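# Extract the upright nail from its holder

## Task

Remove the nail that is standing upright. Contact between the robot's own body and the nail may make the attempt fail. Anything left in a gripper at the end could drop.

## Robot and tools

Robot: two six-joint arms, left_arm and right_arm, each ending in a two-finger gripper. In every row and in every per-joint list of a result, an arm's joints come in this fixed order: wrist 3, wrist 2, elbow, shoulder pan, wrist 1, shoulder lift. Stated joint ranges are -3.142 to 3.142 rad for the elbow and -6.283 to 6.283 rad for all others; the true end can differ by up to 0.010 rad. A target beyond an end is clipped there (result says "joint sent to its limit"), and one more than 0.010 rad past an end and past the current angle refuses the call.

Frame: all hand positions, velocities and orientations are in the scene frame, in metres and m/s. Origin is at table-top height halfway between the nominal arm bases; +z is up, +x points out over the table, and left_arm sits toward +y (arm names do not match image sides). Printed hand poses may be off by a few centimetres. The gripper's fingers point along its own +z and open and close along its y; end_effector_position is the spot between closed pads, with fingertips about 19 mm further (6 mm when wide open). A block juts about 10 cm from the wrist 3 axis toward the gripper's +x.

Row layout (used by both execute_actions and move): 18 plain numbers. First left_arm: six absolute joint target angles in radians (order above), then gripper position, force_limit, speed. Then the same nine for right_arm. Always give all 18, even for one arm. Gripper numbers lie in [-1, 1]: position +1 is fully open (85 mm), about -0.8 brings pads together, -1 squeezes until blocked. speed sets finger rate (about 20, 85, 150 mm/s at -1, 0, +1); force_limit with speed sets grip strength (slow close on a 40 mm object: roughly 30 N at -1 to 100 N at +1; a fast close from well open gives much more). Both start at +1. To leave a gripper alone, repeat the numbers last sent for it. New force_limit or speed only applies after a position change of at least 0.01.

Tools:
- execute_actions(actions, cameras): actions is a list of actions; each action is a table of up to 15 rows, one row per 1/30 s step, the last row repeated to fill 15 steps. Empty list just reports state and images. cameras: list of names, ["all"], [] or omitted.
- move(target, speed, blend, stop_force, zero, blocking, cameras): target is one absolute 18-number row or a list of up to 15 rows (sharing a 10 s cap). speed: rad/s for the joint with farthest to travel, 0.01 to 3.14, default 0.5; one value or one per target. blend: rad of corner rounding per target. stop_force: 4 to 120 N, ends an arm's path when its wrist reads that much extra push against its motion (or 120 N absolute); use a low speed with it and omit it when backing off a contact. zero: true rezeroes before the move. blocking=false returns after 0.5 s while the move continues (not with stop_force). The result adds a "move:" line: done, off_target, moving, held, fault, possibly limits=held.
- wait(seconds 0 to 10): lets time run while arms hold commands.
- stop(): brakes a running move; fingers keep going.
- zoom_image(camera, region): region [x0, y0, x1, y1] pixels, at most 504 by 504. Cameras: cam_high, cam_low, cam_work, cam_left_wrist, cam_right_wrist, all 672x504.
- zero_wrist_force(arm): subtracts the current wrist reading from later ones.
- finished_scene(scene): ends the current scene, given its number; irreversible.

Results: Joint positions (rad) and Joint velocities (rad/s) per arm; "within noise" means no motion. Joint targets shows what joints are currently driven toward; resend it to hold a joint still. Tool commands shows gripper commands. object_status: 0 moving, 1 blocked while opening, 2 blocked while closing (a grip), 3 reached target or pads met. position_measured is in counts: 3 fully open, about 78 = 60 mm, 130 = 40 mm, 180 = 20 mm, 230 pads touching. Wrist force and Wrist torque are in the hand's own axes, plus a line with the peak since last shown. Joint torques include the arm's own weight; positive means toward a larger angle. "joint command not followed" means the inter-arm clearance check altered targets.

Motion limits: joint drive rates cap at 2.09 rad/s (shoulders) and 3.14 (others); targets are kept within 0.434 / 0.651 rad of the measured angle, and pulled back if they would put the gripper over 150 mm (70 mm in quick episodes) away. Far targets need several actions; lag is about 0.09 or 0.2 s.

Avoid: touching the nail with the robot body; gripping hard something still resting on a surface; arms pressing or colliding with each other or one gripper closing on the other's fingers. Contact torques above the limits (N m: pans and lifts 303, elbow 138, wrist 1 34, wrist 2 34.2, wrist 3 37.5) or about 150 N external force stop that arm for 10 s. Don't drop things, knock anything off the table, slam, or swing loads fast; release nothing before the end unless set down. Motors heat under load or long reach: MOTOR HOT appears at 70 °C, brakes lock at 85 °C. A loose object may occasionally be nudged by the environment.

Each tool is called after "Request:" as a command line: name --argument value for each argument, lists and objects as JSON in quotes; but a table of rows of numbers goes row by row, as --pt "numbers of a row", without its own name.

## Session

Request:
execute_actions --actions '[]'

Scene clock: 0.00 s.
left_arm: end_effector_position=(+0.6126, +0.7399, +0.1698) position_measured=3 object_status=3 end_effector_quat_wxyz=(-0.097, +0.666, +0.736, +0.070) | right_arm: end_effector_position=(+1.1375, +0.1919, +0.2019) position_measured=3 object_status=3 end_effector_quat_wxyz=(-0.135, +0.738, +0.489, +0.445)
Joint names: [wrist 3, wrist 2, elbow, shoulder pan, wrist 1, shoulder lift]
Joint positions: left_arm=[1.385 -1.342 2.036 -0.06 -2.121 -1.416] | right_arm=[2.765 1.694 -1.115 3.874 -0.113 -2.522]
Joint velocities: within noise
Joint torques (N m): no reading
Motor temperatures (°C): left_arm=[32 33 29 27 36 30] | right_arm=[35 25 29 32 37 30]
Wrist force (N): no reading
Wrist torque (N m): no reading
Wrist force, peak (N): no reading
Joint targets: left_arm=[1.385 -1.342 2.036 -0.060 -2.121 -1.416] | right_arm=[2.765 1.694 -1.115 3.874 -0.113 -2.522]
Tool commands: left_gripper/position=+1.0 left_gripper/force_limit=+1.0 left_gripper/speed=+1.0 right_gripper/position=+1.0 right_gripper/force_limit=+1.0 right_gripper/speed=+1.0

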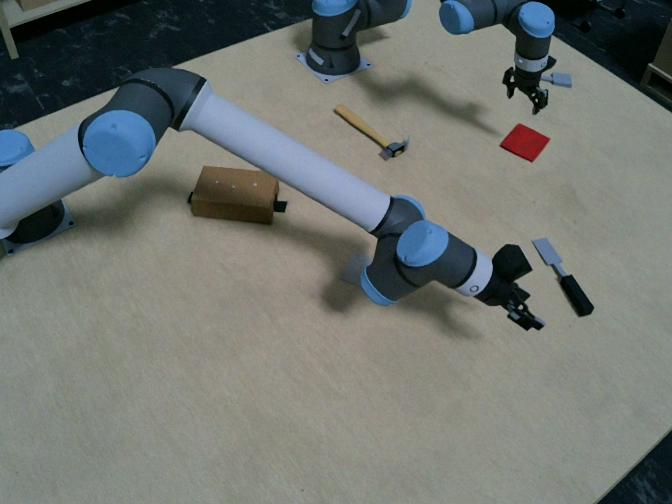

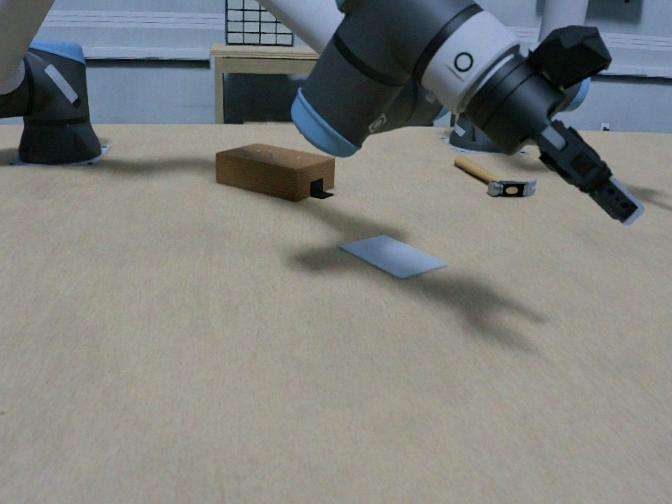

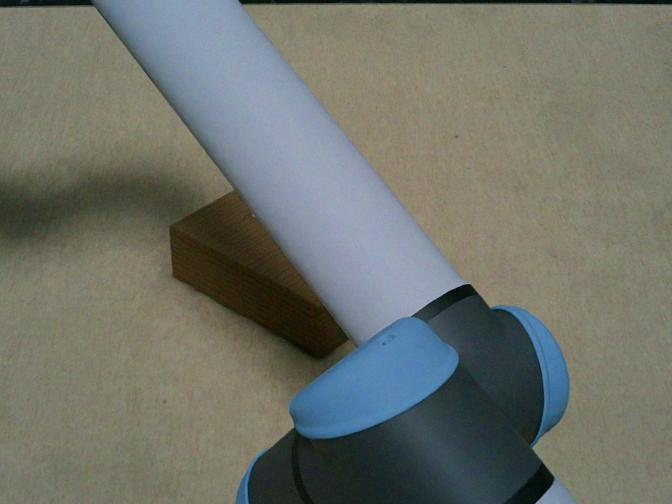

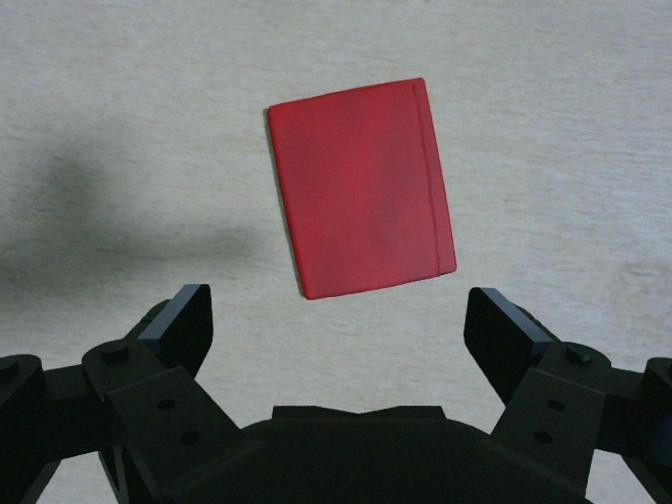

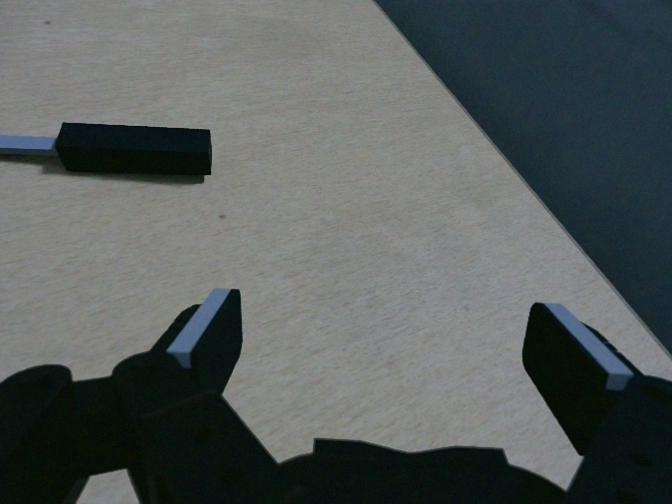

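Request:
zoom_image --camera "cam_high" --region '[170, 90, 430, 285]'

Request:
zoom_image --camera "cam_low" --region '[200, 120, 360, 240]'

Request:
zoom_image --camera "cam_low" --region '[430, 120, 590, 240]'

Request:
zoom_image --camera "cam_high" --region '[320, 90, 430, 170]'

Scaled by 1.938 from the camera's 672x504 image, which has a finer 960x720 frame.

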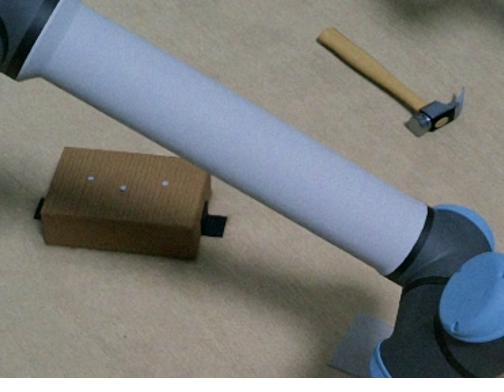

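Scaled by 3.150 from the camera's 672x504 image, which has a finer 960x720 frame.

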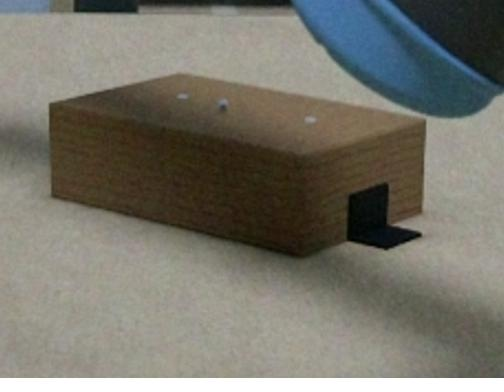

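Scaled by 3.150 from the camera's 672x504 image, which has a finer 960x720 frame.

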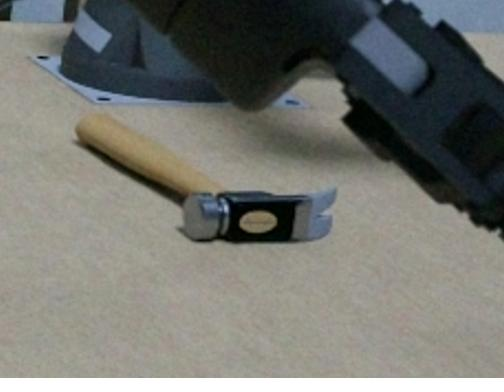

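Scaled by 4.582 from the camera's 672x504 image, which has a finer 960x720 frame.

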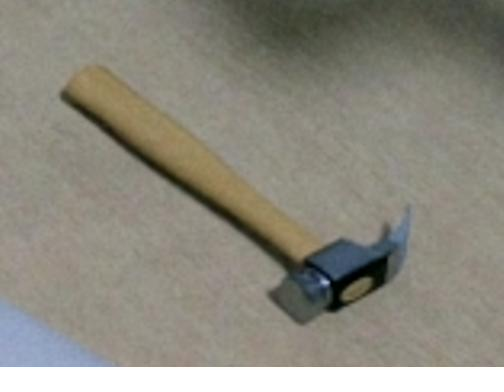

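Request:
move --target '[1.385,-1.342,2.036,-0.06,-2.121,-1.416,1,1,1,2.765,1.694,-1.115,2.9,-0.113,-2.1,1,1,1]' --speed 0.8 --cameras '["all"]'

Scene clock: 4.20 s.
left_arm: end_effector_position=(+0.6128, +0.7399, +0.1698) position_measured=3 object_status=3 end_effector_quat_wxyz=(-0.097, +0.666, +0.736, +0.069) | right_arm: end_effector_position=(+1.1856, -0.9919, +0.7331) position_measured=3 object_status=3 end_effector_quat_wxyz=(+0.149, +0.764, +0.090, +0.621)
Joint names: [wrist 3, wrist 2, elbow, shoulder pan, wrist 1, shoulder lift]
Joint positions: left_arm=[1.385 -1.342 2.036 -0.06 -2.121 -1.416] | right_arm=[2.765 1.694 -1.115 2.9 -0.113 -2.1]
Joint torques (N m): left_arm=[0.56 -1.64 -47.57 12.4 -8.35 -36.21] | right_arm=[2.96 4.09 41.57 -18.91 -0.52 112.29]
Wrist force (N): left_arm=[-0.3 0.0 0.2] | right_arm=[0.0 0.6 0.6]
Wrist torque (N m): left_arm=[0.01 0.05 0.00] | right_arm=[0.09 -0.07 -0.07]
Wrist force, peak (N): left_arm=[0.2 -0.5 0.3] | right_arm=[0.2 14.0 -5.8]
Joint targets: left_arm=[1.385 -1.342 2.036 -0.060 -2.121 -1.416] | right_arm=[2.765 1.694 -1.115 2.900 -0.113 -2.100]
move: done

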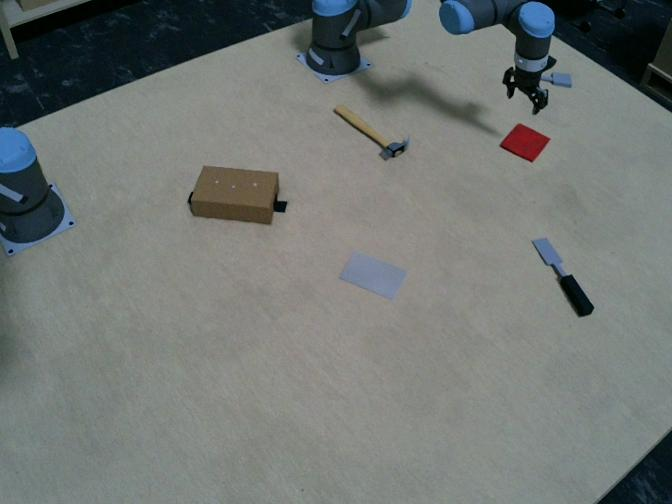

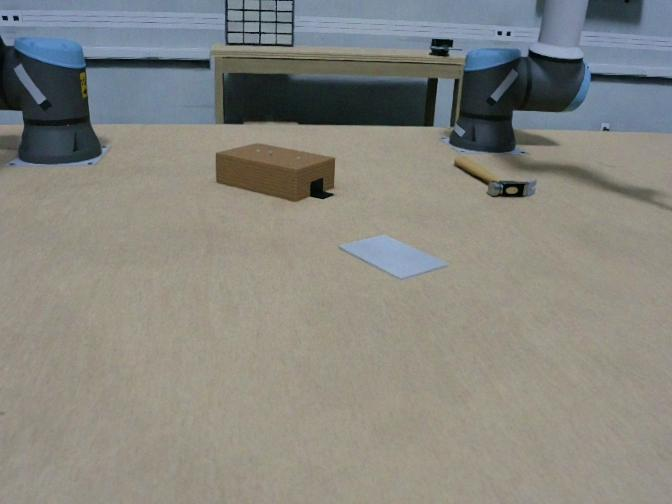

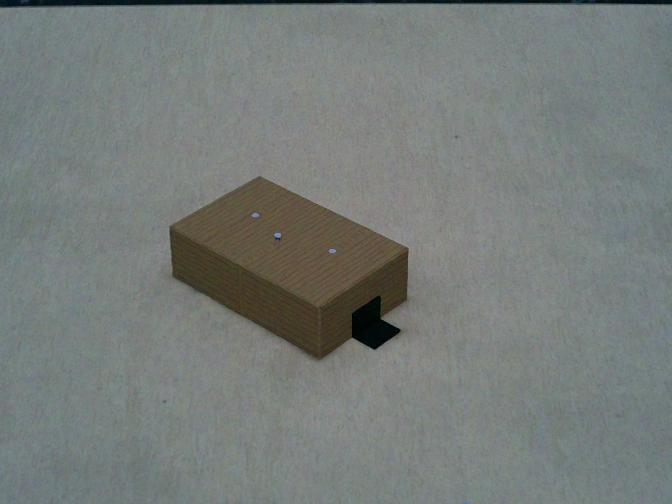

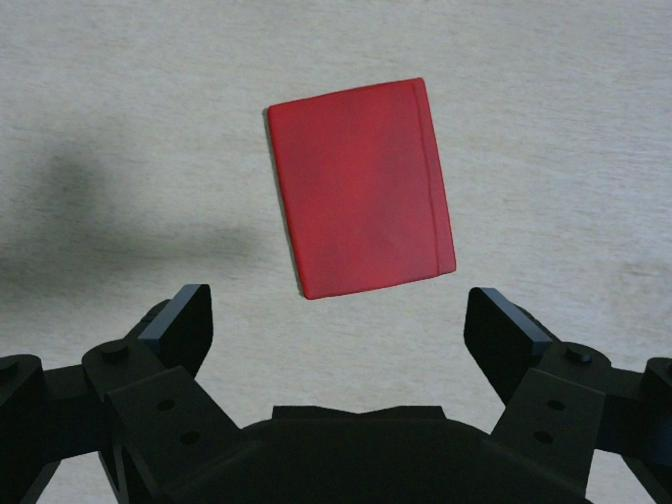

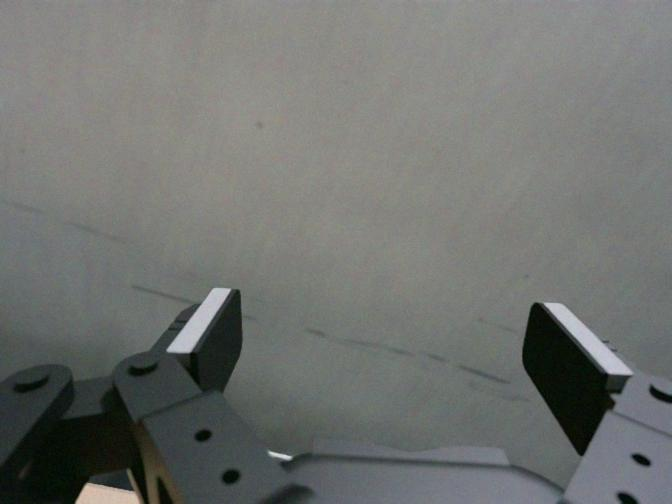

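Request:
zoom_image --camera "cam_work" --region '[160, 160, 420, 360]'

Request:
zoom_image --camera "cam_work" --region '[250, 210, 310, 255]'

Request:
zoom_image --camera "cam_high" --region '[180, 150, 300, 240]'

Request:
zoom_image --camera "cam_low" --region '[200, 130, 350, 210]'

Scaled by 1.938 from the camera's 672x504 image, which has a finer 960x720 frame.

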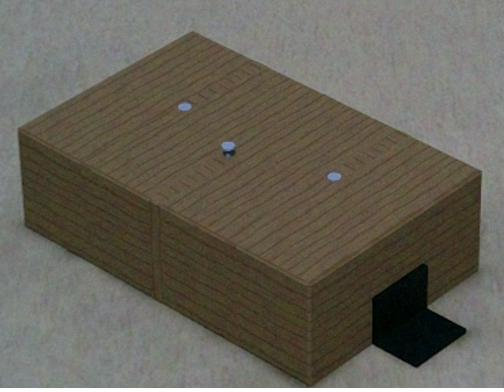

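Scaled by 8.400 from the camera's 672x504 image, which has a finer 960x720 frame.

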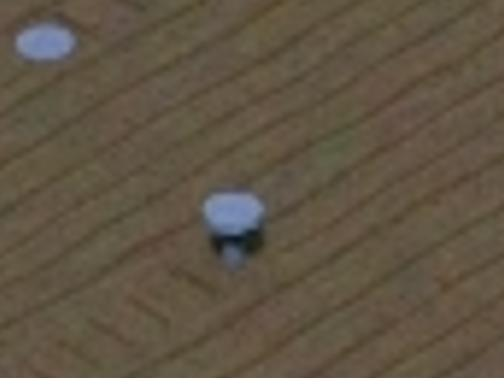

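Scaled by 4.200 from the camera's 672x504 image, which has a finer 960x720 frame.

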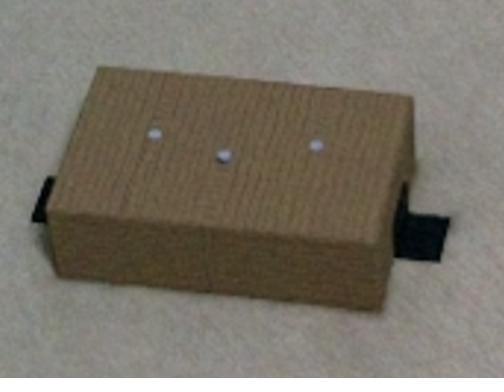

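Scaled by 3.360 from the camera's 672x504 image, which has a finer 960x720 frame.

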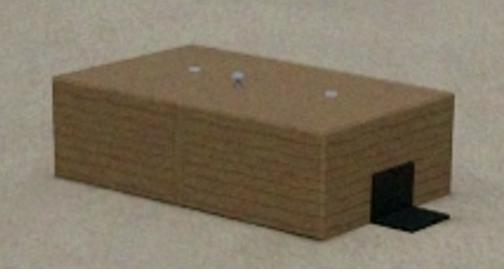

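Request:
move --target '[0.787,-1.5708,2.109,-0.658,-1.657,-2.023,1,1,1,2.765,1.694,-1.115,2.9,-0.113,-2.1,1,1,1]' --speed 0.8 --cameras '["all"]'

Scene clock: 8.20 s.
left_arm: end_effector_position=(+0.3744, +0.4254, +0.3987) position_measured=3 object_status=3 end_effector_quat_wxyz=(+0.000, +0.668, +0.744, +0.000) | right_arm: end_effector_position=(+1.1855, -0.9920, +0.7332) position_measured=3 object_status=3 end_effector_quat_wxyz=(+0.149, +0.764, +0.090, +0.621)
Joint names: [wrist 3, wrist 2, elbow, shoulder pan, wrist 1, shoulder lift]
Joint positions: left_arm=[0.787 -1.571 2.109 -0.658 -1.657 -2.023] | right_arm=[2.765 1.694 -1.115 2.9 -0.113 -2.1]
Joint torques (N m): left_arm=[-2.52 -3.03 -42.78 -10.49 -0.25 -23.29] | right_arm=[2.67 2.68 50.35 -15.24 0.73 113.15]
Wrist force (N): left_arm=[-0.6 0.9 -0.8] | right_arm=[-0.2 0.1 0.5]
Wrist torque (N m): left_arm=[0.04 0.15 0.00] | right_arm=[0.01 -0.03 -0.07]
Wrist force, peak (N): left_arm=[4.3 2.2 3.6] | right_arm=[-0.3 0.9 0.7]
Joint targets: left_arm=[0.787 -1.571 2.109 -0.658 -1.657 -2.023] | right_arm=[2.765 1.694 -1.115 2.900 -0.113 -2.100]
move: done

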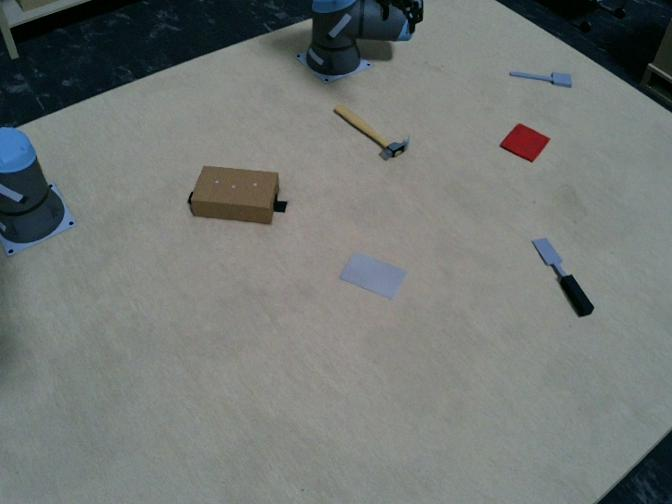

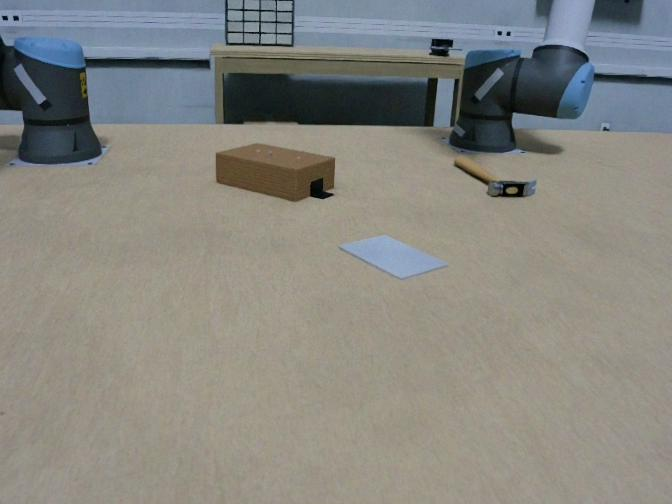

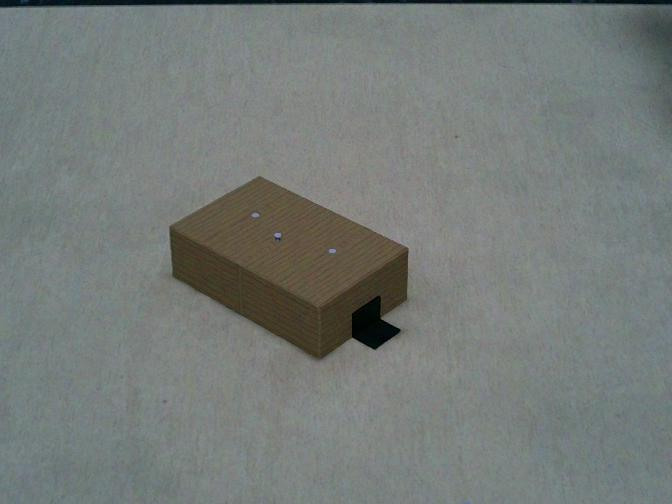

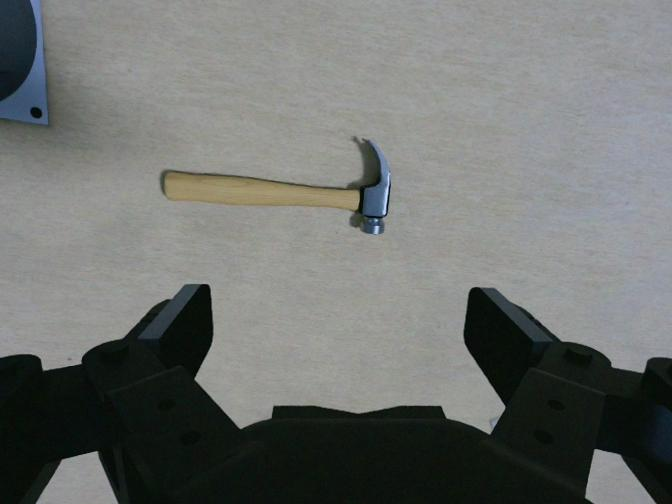

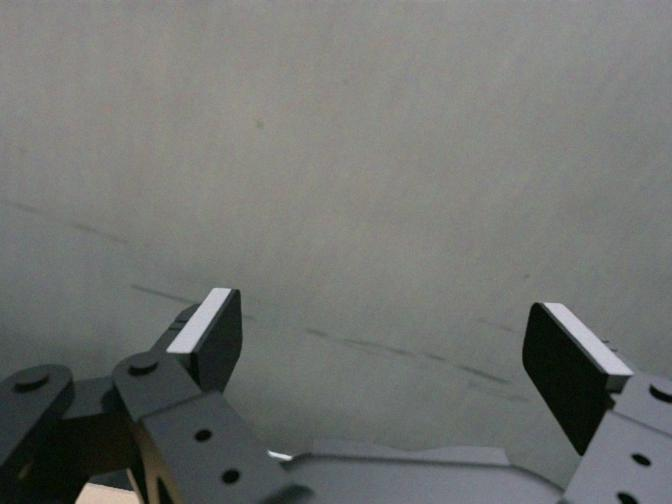

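Request:
move --target '[0.826,-1.5708,2.1905,-0.6189,-1.5492,-2.2121,1,1,1,2.765,1.694,-1.115,2.9,-0.113,-2.1,1,1,1]' --speed 0.8 --cameras '["cam_left_wrist"]'

Scene clock: 9.93 s.
left_arm: end_effector_position=(+0.3011, +0.5001, +0.4001) position_measured=3 object_status=3 end_effector_quat_wxyz=(+0.000, +0.668, +0.744, +0.000) | right_arm: end_effector_position=(+1.1855, -0.9920, +0.7332) position_measured=3 object_status=3 end_effector_quat_wxyz=(+0.149, +0.764, +0.090, +0.621)
Joint names: [wrist 3, wrist 2, elbow, shoulder pan, wrist 1, shoulder lift]
Joint positions: left_arm=[0.826 -1.571 2.19 -0.619 -1.549 -2.212] | right_arm=[2.765 1.694 -1.115 2.9 -0.113 -2.1]
Joint torques (N m): left_arm=[1.32 -1.17 -42.6 15.97 -0.52 -12] | right_arm=[2.93 2.25 49.31 -15.39 1.14 113.37]
Wrist force (N): left_arm=[0.0 0.5 -0.1] | right_arm=[0.0 0.6 0.5]
Wrist torque (N m): left_arm=[-0.07 0.04 0.00] | right_arm=[0.09 -0.06 -0.07]
Wrist force, peak (N): left_arm=[-2.3 2.4 -1.0] | right_arm=[-0.1 0.9 0.5]
Joint targets: left_arm=[0.826 -1.571 2.191 -0.619 -1.549 -2.212] | right_arm=[2.765 1.694 -1.115 2.900 -0.113 -2.100]
move: done
Images, in order (width x height): cam_left_wrist 672x504.

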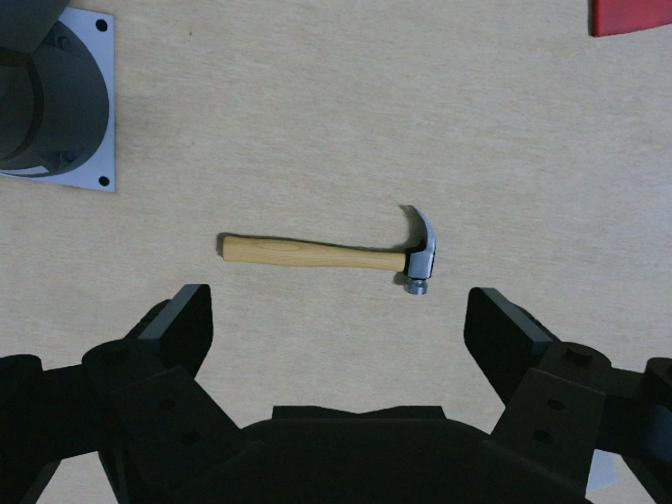

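Request:
zoom_image --camera "cam_left_wrist" --region '[210, 190, 450, 310]'

Request:
zoom_image --camera "cam_left_wrist" --region '[380, 195, 450, 300]'

Scaled by 2.100 from the camera's 672x504 image, which has a finer 960x720 frame.

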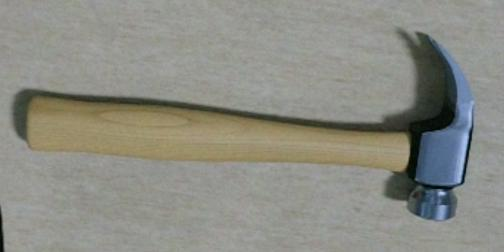

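Scaled by 4.800 from the camera's 672x504 image, which has a finer 960x720 frame.

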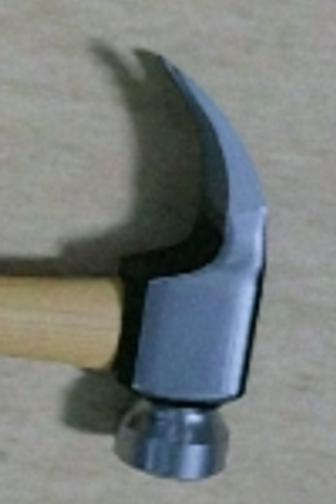

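Request:
move --target '[-1.041,-1.5708,2.5088,-1.0027,-1.9707,-2.1089,1,1,1,2.765,1.694,-1.115,2.9,-0.113,-2.1,1,1,1]' --speed 0.8 --cameras '["cam_left_wrist","cam_high","cam_low","cam_work"]'

Scene clock: 18.27 s.
left_arm: end_effector_position=(+0.2587, +0.3611, +0.2004) position_measured=3 object_status=3 end_effector_quat_wxyz=(+0.000, -0.010, +1.000, +0.000) | right_arm: end_effector_position=(+1.1855, -0.9920, +0.7332) position_measured=3 object_status=3 end_effector_quat_wxyz=(+0.149, +0.764, +0.090, +0.621)
Joint names: [wrist 3, wrist 2, elbow, shoulder pan, wrist 1, shoulder lift]
Joint positions: left_arm=[-1.041 -1.571 2.509 -1.003 -1.971 -2.109] | right_arm=[2.765 1.694 -1.115 2.9 -0.113 -2.1]
Joint torques (N m): left_arm=[-2.75 -0.54 -38.18 -14.72 -9.06 15.54] | right_arm=[2.88 0.18 44.8 -10.19 2.92 111.19]
Wrist force (N): left_arm=[-0.1 0.7 0.1] | right_arm=[-0.3 0.6 0.6]
Wrist torque (N m): left_arm=[0.03 -0.06 0.03] | right_arm=[0.08 -0.01 -0.07]
Wrist force, peak (N): left_arm=[0.7 0.4 -1.1] | right_arm=[-0.4 0.8 0.9]
Joint targets: left_arm=[-1.041 -1.571 2.509 -1.003 -1.971 -2.109] | right_arm=[2.765 1.694 -1.115 2.900 -0.113 -2.100]
move: done
Images, in order (width x height): cam_high 672x504, cam_low 672x504, cam_work 672x504, cam_left_wrist 672x504.

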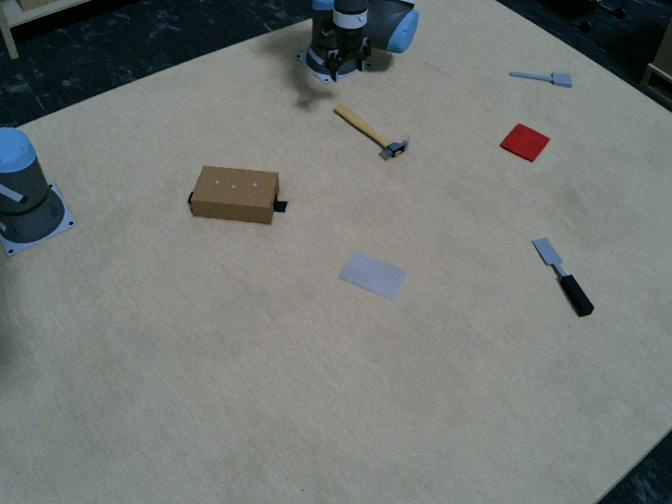

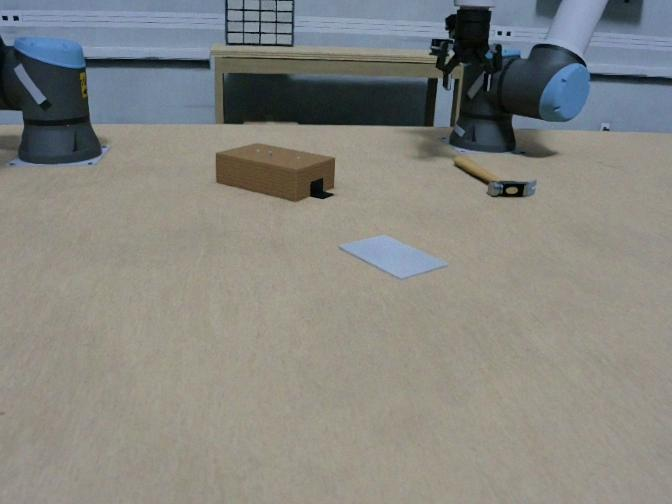

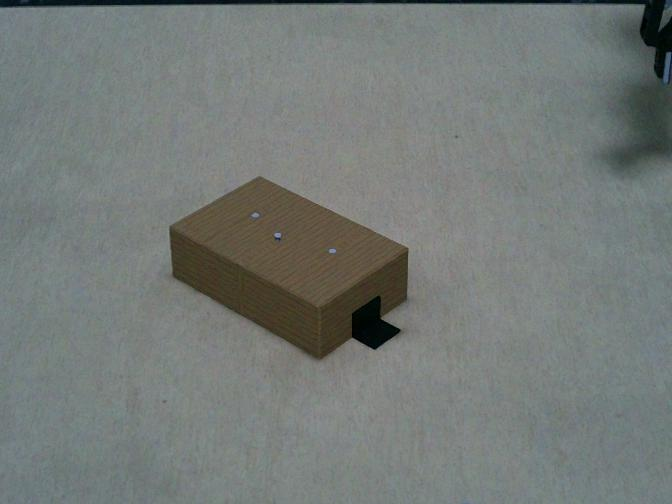

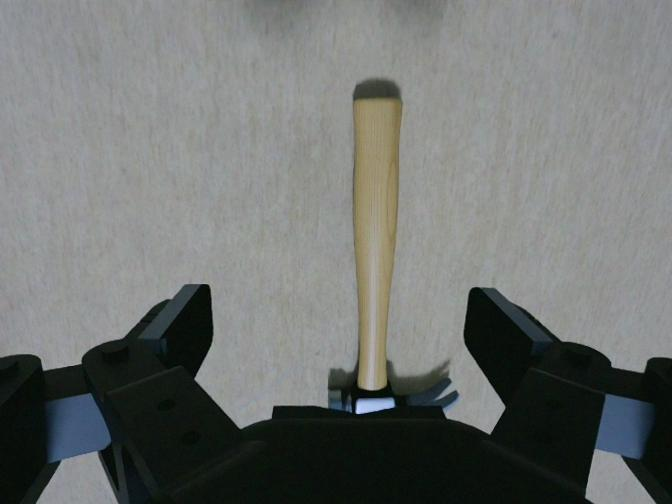

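Request:
move --target '[-0.951,-1.5708,2.6618,-0.9011,-2.3437,-1.8889,1,1,1,2.765,1.694,-1.115,2.9,-0.113,-2.1,1,1,1]' --speed 0.5 --cameras '["cam_left_wrist","cam_low"]'

Scene clock: 20.47 s.
left_arm: end_effector_position=(+0.2796, +0.3907, +0.0797) position_measured=3 object_status=3 end_effector_quat_wxyz=(+0.000, -0.016, +1.000, +0.000) | right_arm: end_effector_position=(+1.1855, -0.9920, +0.7332) position_measured=3 object_status=3 end_effector_quat_wxyz=(+0.149, +0.764, +0.090, +0.621)
Joint names: [wrist 3, wrist 2, elbow, shoulder pan, wrist 1, shoulder lift]
Joint positions: left_arm=[-0.951 -1.571 2.662 -0.901 -2.344 -1.889] | right_arm=[2.765 1.694 -1.115 2.9 -0.113 -2.1]
Joint torques (N m): left_arm=[1.72 0.22 -29.11 15.61 -9.39 5.75] | right_arm=[2.92 -0.45 43.59 -10.53 3.63 112.39]
Wrist force (N): left_arm=[0.1 0.0 -0.1] | right_arm=[-0.1 0.1 0.5]
Wrist torque (N m): left_arm=[-0.14 -0.05 0.06] | right_arm=[0.00 -0.05 -0.07]
Wrist force, peak (N): left_arm=[-0.1 1.0 1.8] | right_arm=[0.2 1.0 0.3]
Joint targets: left_arm=[-0.951 -1.571 2.662 -0.901 -2.344 -1.889] | right_arm=[2.765 1.694 -1.115 2.900 -0.113 -2.100]
move: done
Images, in order (width x height): cam_low 672x504, cam_left_wrist 672x504.

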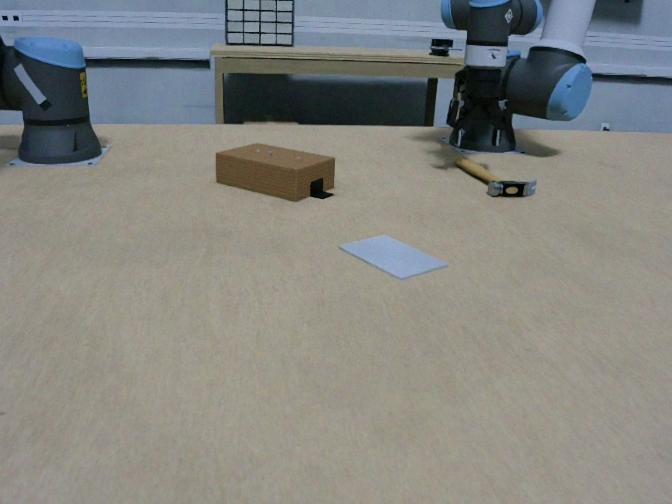

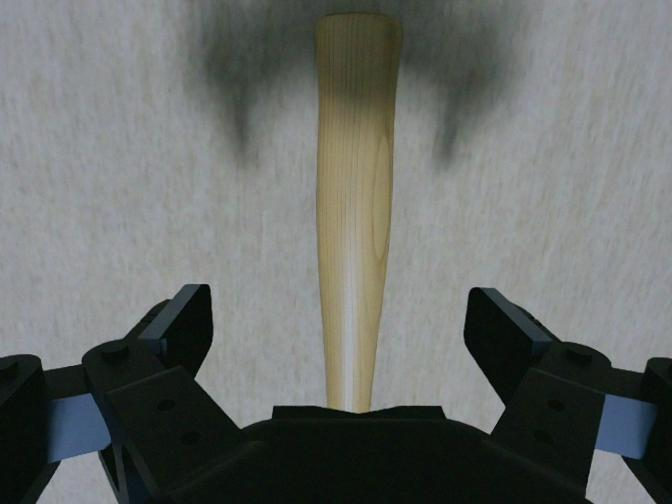

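Request:
move --target '[-0.9293,-1.5708,2.7255,-0.8873,-2.5686,-1.7277,1,1,1,2.765,1.694,-1.115,2.9,-0.113,-2.1,1,1,1]' --speed 0.15 --stop_force 20 --cameras '["cam_left_wrist","cam_low"]'

Scene clock: 23.43 s.
left_arm: end_effector_position=(+0.2797, +0.3981, +0.0217) position_measured=3 object_status=3 end_effector_quat_wxyz=(+0.000, -0.012, +1.000, +0.000) | right_arm: end_effector_position=(+1.1855, -0.9920, +0.7332) position_measured=3 object_status=3 end_effector_quat_wxyz=(+0.149, +0.764, +0.090, +0.621)
Joint names: [wrist 3, wrist 2, elbow, shoulder pan, wrist 1, shoulder lift]
Joint positions: left_arm=[-0.929 -1.571 2.726 -0.887 -2.569 -1.728] | right_arm=[2.765 1.694 -1.115 2.9 -0.113 -2.1]
Joint torques (N m): left_arm=[1.57 0.07 -21.55 16.61 -8.04 -0.24] | right_arm=[2.63 -1.51 42.23 -7.52 4.44 111.05]
Wrist force (N): left_arm=[-0.3 0.2 -0.1] | right_arm=[-0.2 0.4 0.4]
Wrist torque (N m): left_arm=[-0.07 0.01 0.06] | right_arm=[0.06 -0.04 -0.07]
Wrist force, peak (N): left_arm=[0.2 0.6 -0.8] | right_arm=[-0.9 0.5 1.0]
Joint targets: left_arm=[-0.929 -1.571 2.725 -0.887 -2.569 -1.728] | right_arm=[2.765 1.694 -1.115 2.900 -0.113 -2.100]
move: done
Images, in order (width x height): cam_low 672x504, cam_left_wrist 672x504.

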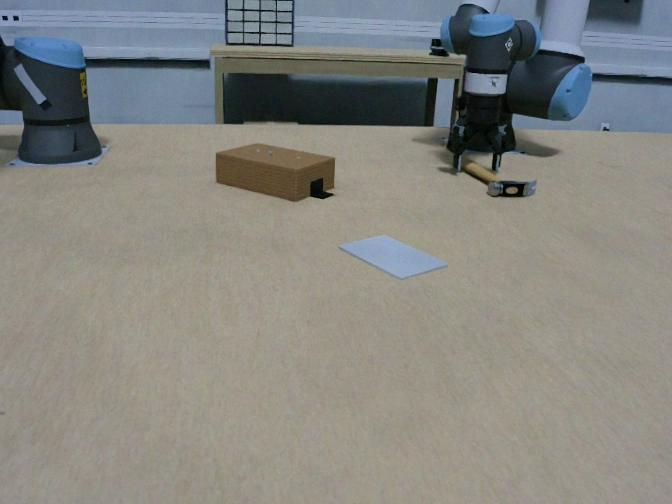

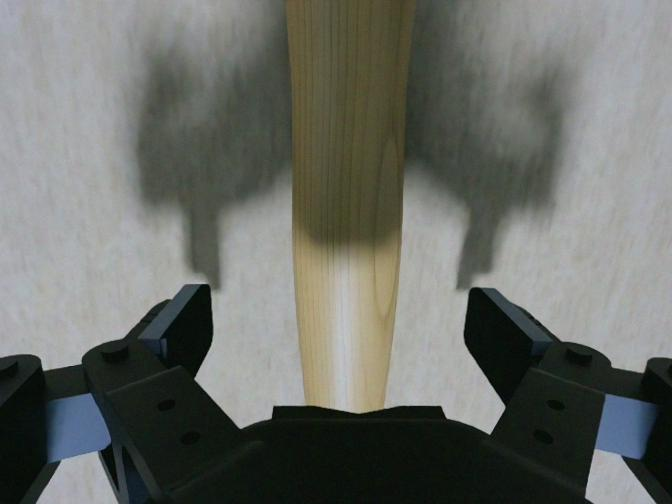

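Request:
execute_actions --actions '[[[-0.9293,-1.5708,2.7255,-0.8873,-2.5686,-1.7277,-1,0.3,-1,2.765,1.694,-1.115,2.9,-0.113,-2.1,1,1,1]],[[-0.9293,-1.5708,2.7255,-0.8873,-2.5686,-1.7277,-1,0.3,-1,2.765,1.694,-1.115,2.9,-0.113,-2.1,1,1,1]],[[-0.9293,-1.5708,2.7255,-0.8873,-2.5686,-1.7277,-1,0.3,-1,2.765,1.694,-1.115,2.9,-0.113,-2.1,1,1,1]],[[-0.9293,-1.5708,2.7255,-0.8873,-2.5686,-1.7277,-1,0.3,-1,2.765,1.694,-1.115,2.9,-0.113,-2.1,1,1,1]],[[-0.9293,-1.5708,2.7255,-0.8873,-2.5686,-1.7277,-1,0.3,-1,2.765,1.694,-1.115,2.9,-0.113,-2.1,1,1,1]]]' --cameras '["cam_left_wrist"]'

Scene clock: 27.13 s.
left_arm: end_effector_position=(+0.2797, +0.3981, +0.0217) position_measured=150 object_status=0 end_effector_quat_wxyz=(+0.000, -0.012, +1.000, +0.000) | right_arm: end_effector_position=(+1.1855, -0.9920, +0.7332) position_measured=3 object_status=3 end_effector_quat_wxyz=(+0.149, +0.764, +0.090, +0.621)
Joint names: [wrist 3, wrist 2, elbow, shoulder pan, wrist 1, shoulder lift]
Joint positions: left_arm=[-0.929 -1.571 2.726 -0.887 -2.569 -1.728] | right_arm=[2.765 1.694 -1.115 2.9 -0.113 -2.1]
Joint torques (N m): left_arm=[1.84 -0.46 -33.14 5.58 -3.44 -0.58] | right_arm=[2.68 -2.43 41.5 -6.02 5.73 109.89]
Wrist force (N): left_arm=[7.7 19.5 -41.6] | right_arm=[0.0 0.3 0.6]
Wrist torque (N m): left_arm=[-0.32 0.16 -0.33] | right_arm=[0.04 -0.06 -0.07]
Wrist force, peak (N): left_arm=[7.7 19.7 -41.9] | right_arm=[-0.5 0.5 0.9]
Joint targets: left_arm=[-0.929 -1.571 2.725 -0.887 -2.569 -1.728] | right_arm=[2.765 1.694 -1.115 2.900 -0.113 -2.100]
Step readings (joint positions of left_arm | right_arm):
0: [-0.929 -1.571 2.726 -0.887 -2.569 -1.728] | [2.765 1.694 -1.115 2.900 -0.113 -2.100]
1: [-0.929 -1.571 2.726 -0.887 -2.569 -1.728] | [2.765 1.694 -1.115 2.900 -0.113 -2.100]
2: [-0.929 -1.571 2.726 -0.887 -2.569 -1.728] | [2.765 1.694 -1.115 2.900 -0.113 -2.100]
4: [-0.929 -1.571 2.726 -0.887 -2.569 -1.728] | [2.765 1.694 -1.115 2.900 -0.113 -2.100]
8: [-0.929 -1.571 2.726 -0.887 -2.569 -1.728] | [2.765 1.694 -1.115 2.900 -0.113 -2.100]
15: [-0.929 -1.571 2.726 -0.887 -2.569 -1.728] | [2.765 1.694 -1.115 2.900 -0.113 -2.100]
16: [-0.929 -1.571 2.726 -0.887 -2.569 -1.728] | [2.765 1.694 -1.115 2.900 -0.113 -2.100]
17: [-0.929 -1.571 2.726 -0.887 -2.569 -1.728] | [2.765 1.694 -1.115 2.900 -0.113 -2.100]
19: [-0.929 -1.571 2.726 -0.887 -2.569 -1.728] | [2.765 1.694 -1.115 2.900 -0.113 -2.100]
23: [-0.929 -1.571 2.726 -0.887 -2.569 -1.728] | [2.765 1.694 -1.115 2.900 -0.113 -2.100]
30: [-0.929 -1.571 2.726 -0.887 -2.569 -1.728] | [2.765 1.694 -1.115 2.900 -0.113 -2.100]
31: [-0.929 -1.571 2.726 -0.887 -2.569 -1.728] | [2.765 1.694 -1.115 2.900 -0.113 -2.100]
32: [-0.929 -1.571 2.726 -0.887 -2.569 -1.728] | [2.765 1.694 -1.115 2.900 -0.113 -2.100]
34: [-0.929 -1.571 2.726 -0.887 -2.569 -1.728] | [2.765 1.694 -1.115 2.900 -0.113 -2.100]
38: [-0.929 -1.571 2.726 -0.887 -2.569 -1.728] | [2.765 1.694 -1.115 2.900 -0.113 -2.100]
45: [-0.929 -1.571 2.726 -0.887 -2.569 -1.728] | [2.765 1.694 -1.115 2.900 -0.113 -2.100]
46: [-0.929 -1.571 2.726 -0.887 -2.569 -1.728] | [2.765 1.694 -1.115 2.900 -0.113 -2.100]
47: [-0.929 -1.571 2.726 -0.887 -2.569 -1.728] | [2.765 1.694 -1.115 2.900 -0.113 -2.100]
49: [-0.929 -1.571 2.726 -0.887 -2.569 -1.728] | [2.765 1.694 -1.115 2.900 -0.113 -2.100]
53: [-0.929 -1.571 2.726 -0.887 -2.569 -1.728] | [2.765 1.694 -1.115 2.900 -0.113 -2.100]
60: [-0.929 -1.571 2.726 -0.887 -2.569 -1.728] | [2.765 1.694 -1.115 2.900 -0.113 -2.100]
61: [-0.929 -1.571 2.726 -0.887 -2.569 -1.728] | [2.765 1.694 -1.115 2.900 -0.113 -2.100]
62: [-0.929 -1.571 2.726 -0.887 -2.569 -1.728] | [2.765 1.694 -1.115 2.900 -0.113 -2.100]
64: [-0.929 -1.571 2.726 -0.887 -2.569 -1.728] | [2.765 1.694 -1.115 2.900 -0.113 -2.100]
68: [-0.929 -1.571 2.726 -0.887 -2.569 -1.728] | [2.765 1.694 -1.115 2.900 -0.113 -2.100]
75: [-0.929 -1.571 2.726 -0.887 -2.569 -1.728] | [2.765 1.694 -1.115 2.900 -0.113 -2.100]
Images, in order (width x height): cam_left_wrist 672x504.

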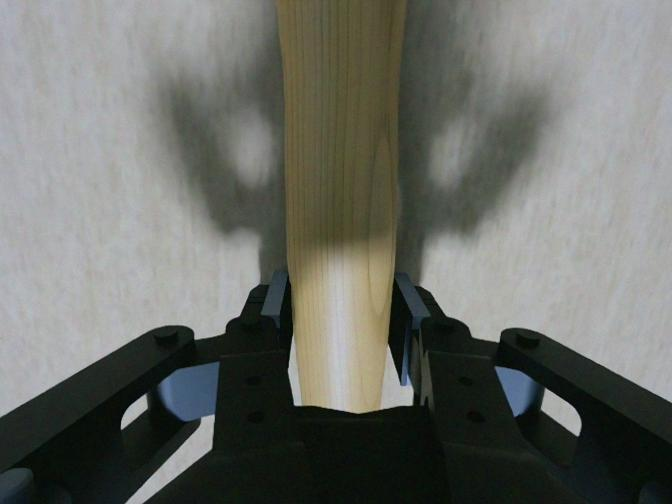

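Request:
move --target '[-0.9293,-1.5708,2.7218,-0.8873,-2.5515,-1.7411,-1,0.3,-1,2.765,1.694,-1.115,2.9,-0.113,-2.1,1,1,1]' --speed 0.1

Request:
wait --seconds 1

Scene clock: 28.23 s.
left_arm: end_effector_position=(+0.2797, +0.3981, +0.0257) position_measured=150 object_status=2 end_effector_quat_wxyz=(+0.000, -0.012, +1.000, +0.000) | right_arm: end_effector_position=(+1.1855, -0.9920, +0.7332) position_measured=3 object_status=3 end_effector_quat_wxyz=(+0.149, +0.764, +0.090, +0.621)
Joint names: [wrist 3, wrist 2, elbow, shoulder pan, wrist 1, shoulder lift]
Joint positions: left_arm=[-0.929 -1.571 2.722 -0.887 -2.552 -1.741] | right_arm=[2.765 1.694 -1.115 2.9 -0.113 -2.1]
Joint torques (N m): left_arm=[1.8 -2.31 -37.54 8.14 -0.66 -26.1] | right_arm=[2.6 -2.27 41.81 -5.16 5.73 108.9]
Wrist force (N): left_arm=[-1.5 1.1 1.6] | right_arm=[-0.1 0.4 0.7]
Wrist torque (N m): left_arm=[0.06 0.19 -0.11] | right_arm=[0.06 -0.04 -0.07]
Wrist force, peak (N): left_arm=[7.8 19.5 -41.6] | right_arm=[0.0 0.9 0.7]
Joint targets: left_arm=[-0.929 -1.571 2.722 -0.887 -2.551 -1.741] | right_arm=[2.765 1.694 -1.115 2.900 -0.113 -2.100]
move: done

Scene clock: 29.23 s.
left_arm: end_effector_position=(+0.2797, +0.3981, +0.0257) position_measured=150 object_status=2 end_effector_quat_wxyz=(+0.000, -0.012, +1.000, +0.000) | right_arm: end_effector_position=(+1.1855, -0.9920, +0.7332) position_measured=3 object_status=3 end_effector_quat_wxyz=(+0.149, +0.764, +0.090, +0.621)
Joint names: [wrist 3, wrist 2, elbow, shoulder pan, wrist 1, shoulder lift]
Joint positions: left_arm=[-0.929 -1.571 2.722 -0.887 -2.551 -1.741] | right_arm=[2.765 1.694 -1.115 2.9 -0.113 -2.1]
Joint torques (N m): left_arm=[1.69 -2.4 -34.24 7.65 -1.77 -31.66] | right_arm=[2.68 -2.48 41.38 -4.48 6.19 110.15]
Wrist force (N): left_arm=[-1.5 0.8 1.6] | right_arm=[-0.5 0.6 0.6]
Wrist torque (N m): left_arm=[0.06 0.17 -0.09] | right_arm=[0.09 0.01 -0.07]
Wrist force, peak (N): left_arm=[-1.7 1.1 2.0] | right_arm=[-0.5 0.6 0.6]
Joint targets: left_arm=[-0.929 -1.571 2.722 -0.887 -2.551 -1.741] | right_arm=[2.765 1.694 -1.115 2.900 -0.113 -2.100]
Tool commands: left_gripper/position=-1.0 left_gripper/force_limit=+0.3 left_gripper/speed=-1.0 right_gripper/position=+1.0 right_gripper/force_limit=+1.0 right_gripper/speed=+1.0
wait: 1.00 s; at rest by 0.17 s

Request:
move --target '[-0.9293,-1.5708,2.2695,-0.8873,-1.6506,-2.1897,-1,0.3,-1,-0.064,1.5708,-2.0826,4.648,-1.4631,-1.1667,1,1,1]' --speed 0.8 --cameras '["all"]'

Scene clock: 34.67 s.
left_arm: end_effector_position=(+0.2798, +0.3980, +0.3502) position_measured=150 object_status=2 end_effector_quat_wxyz=(+0.000, -0.012, +1.000, +0.000) | right_arm: end_effector_position=(+0.2788, -0.1381, +0.3987) position_measured=3 object_status=3 end_effector_quat_wxyz=(+0.000, +0.706, -0.708, +0.000)
Joint names: [wrist 3, wrist 2, elbow, shoulder pan, wrist 1, shoulder lift]
Joint positions: left_arm=[-0.929 -1.571 2.27 -0.887 -1.651 -2.19] | right_arm=[-0.064 1.571 -2.083 4.648 -1.463 -1.167]
Joint torques (N m): left_arm=[1.03 0.1 -61.69 -0.95 -0.88 -17.22] | right_arm=[-3.14 -3.07 40.9 20.96 -0.1 30.77]
Wrist force (N): left_arm=[-0.4 0.3 5.1] | right_arm=[-2.6 -0.4 -1.0]
Wrist torque (N m): left_arm=[-0.04 0.22 0.03] | right_arm=[-0.10 0.03 0.05]
Wrist force, peak (N): left_arm=[2.5 1.9 6.8] | right_arm=[-1.5 4.4 0.6]
Joint targets: left_arm=[-0.929 -1.571 2.269 -0.887 -1.651 -2.190] | right_arm=[-0.064 1.571 -2.083 4.648 -1.463 -1.167]
move: done

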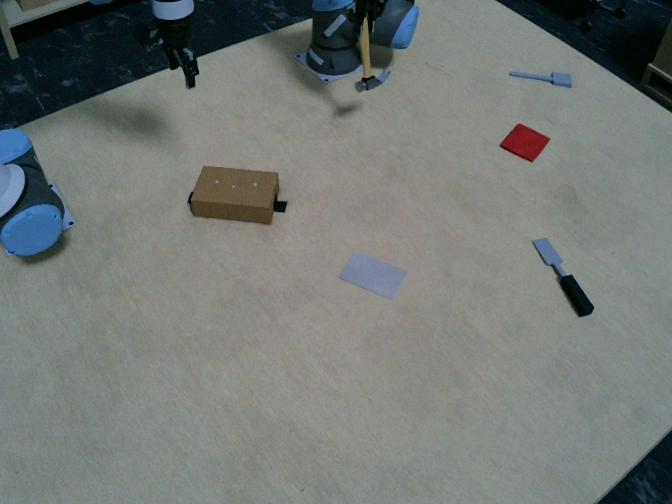

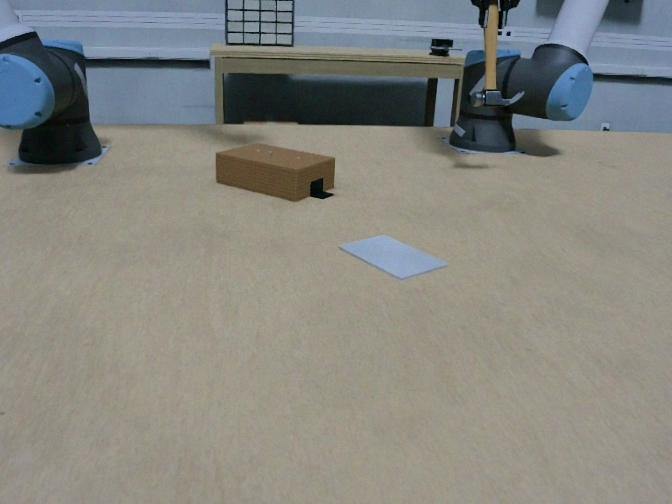

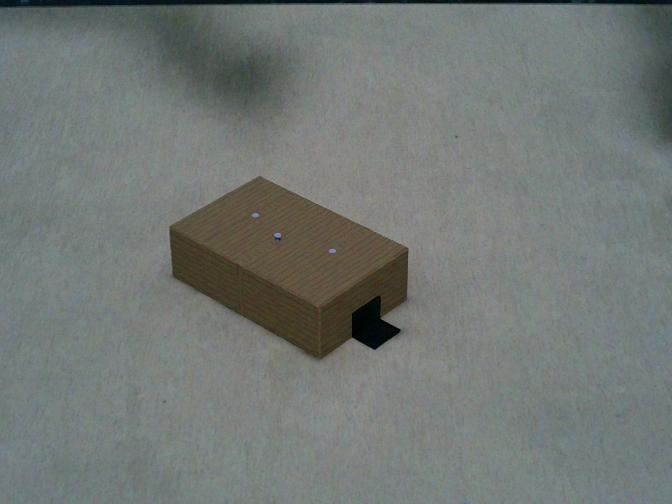

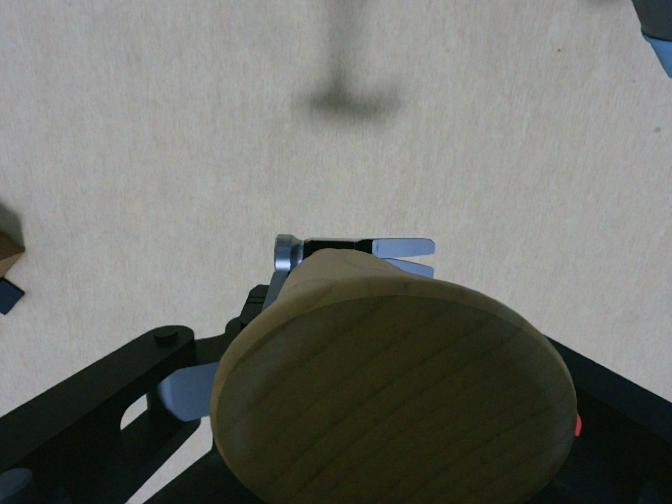

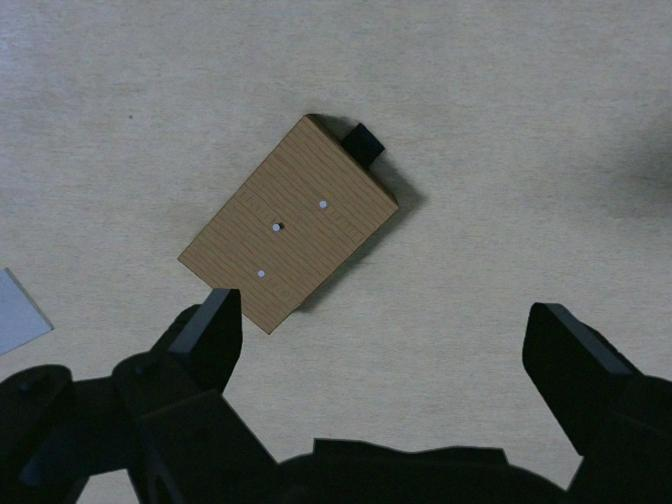

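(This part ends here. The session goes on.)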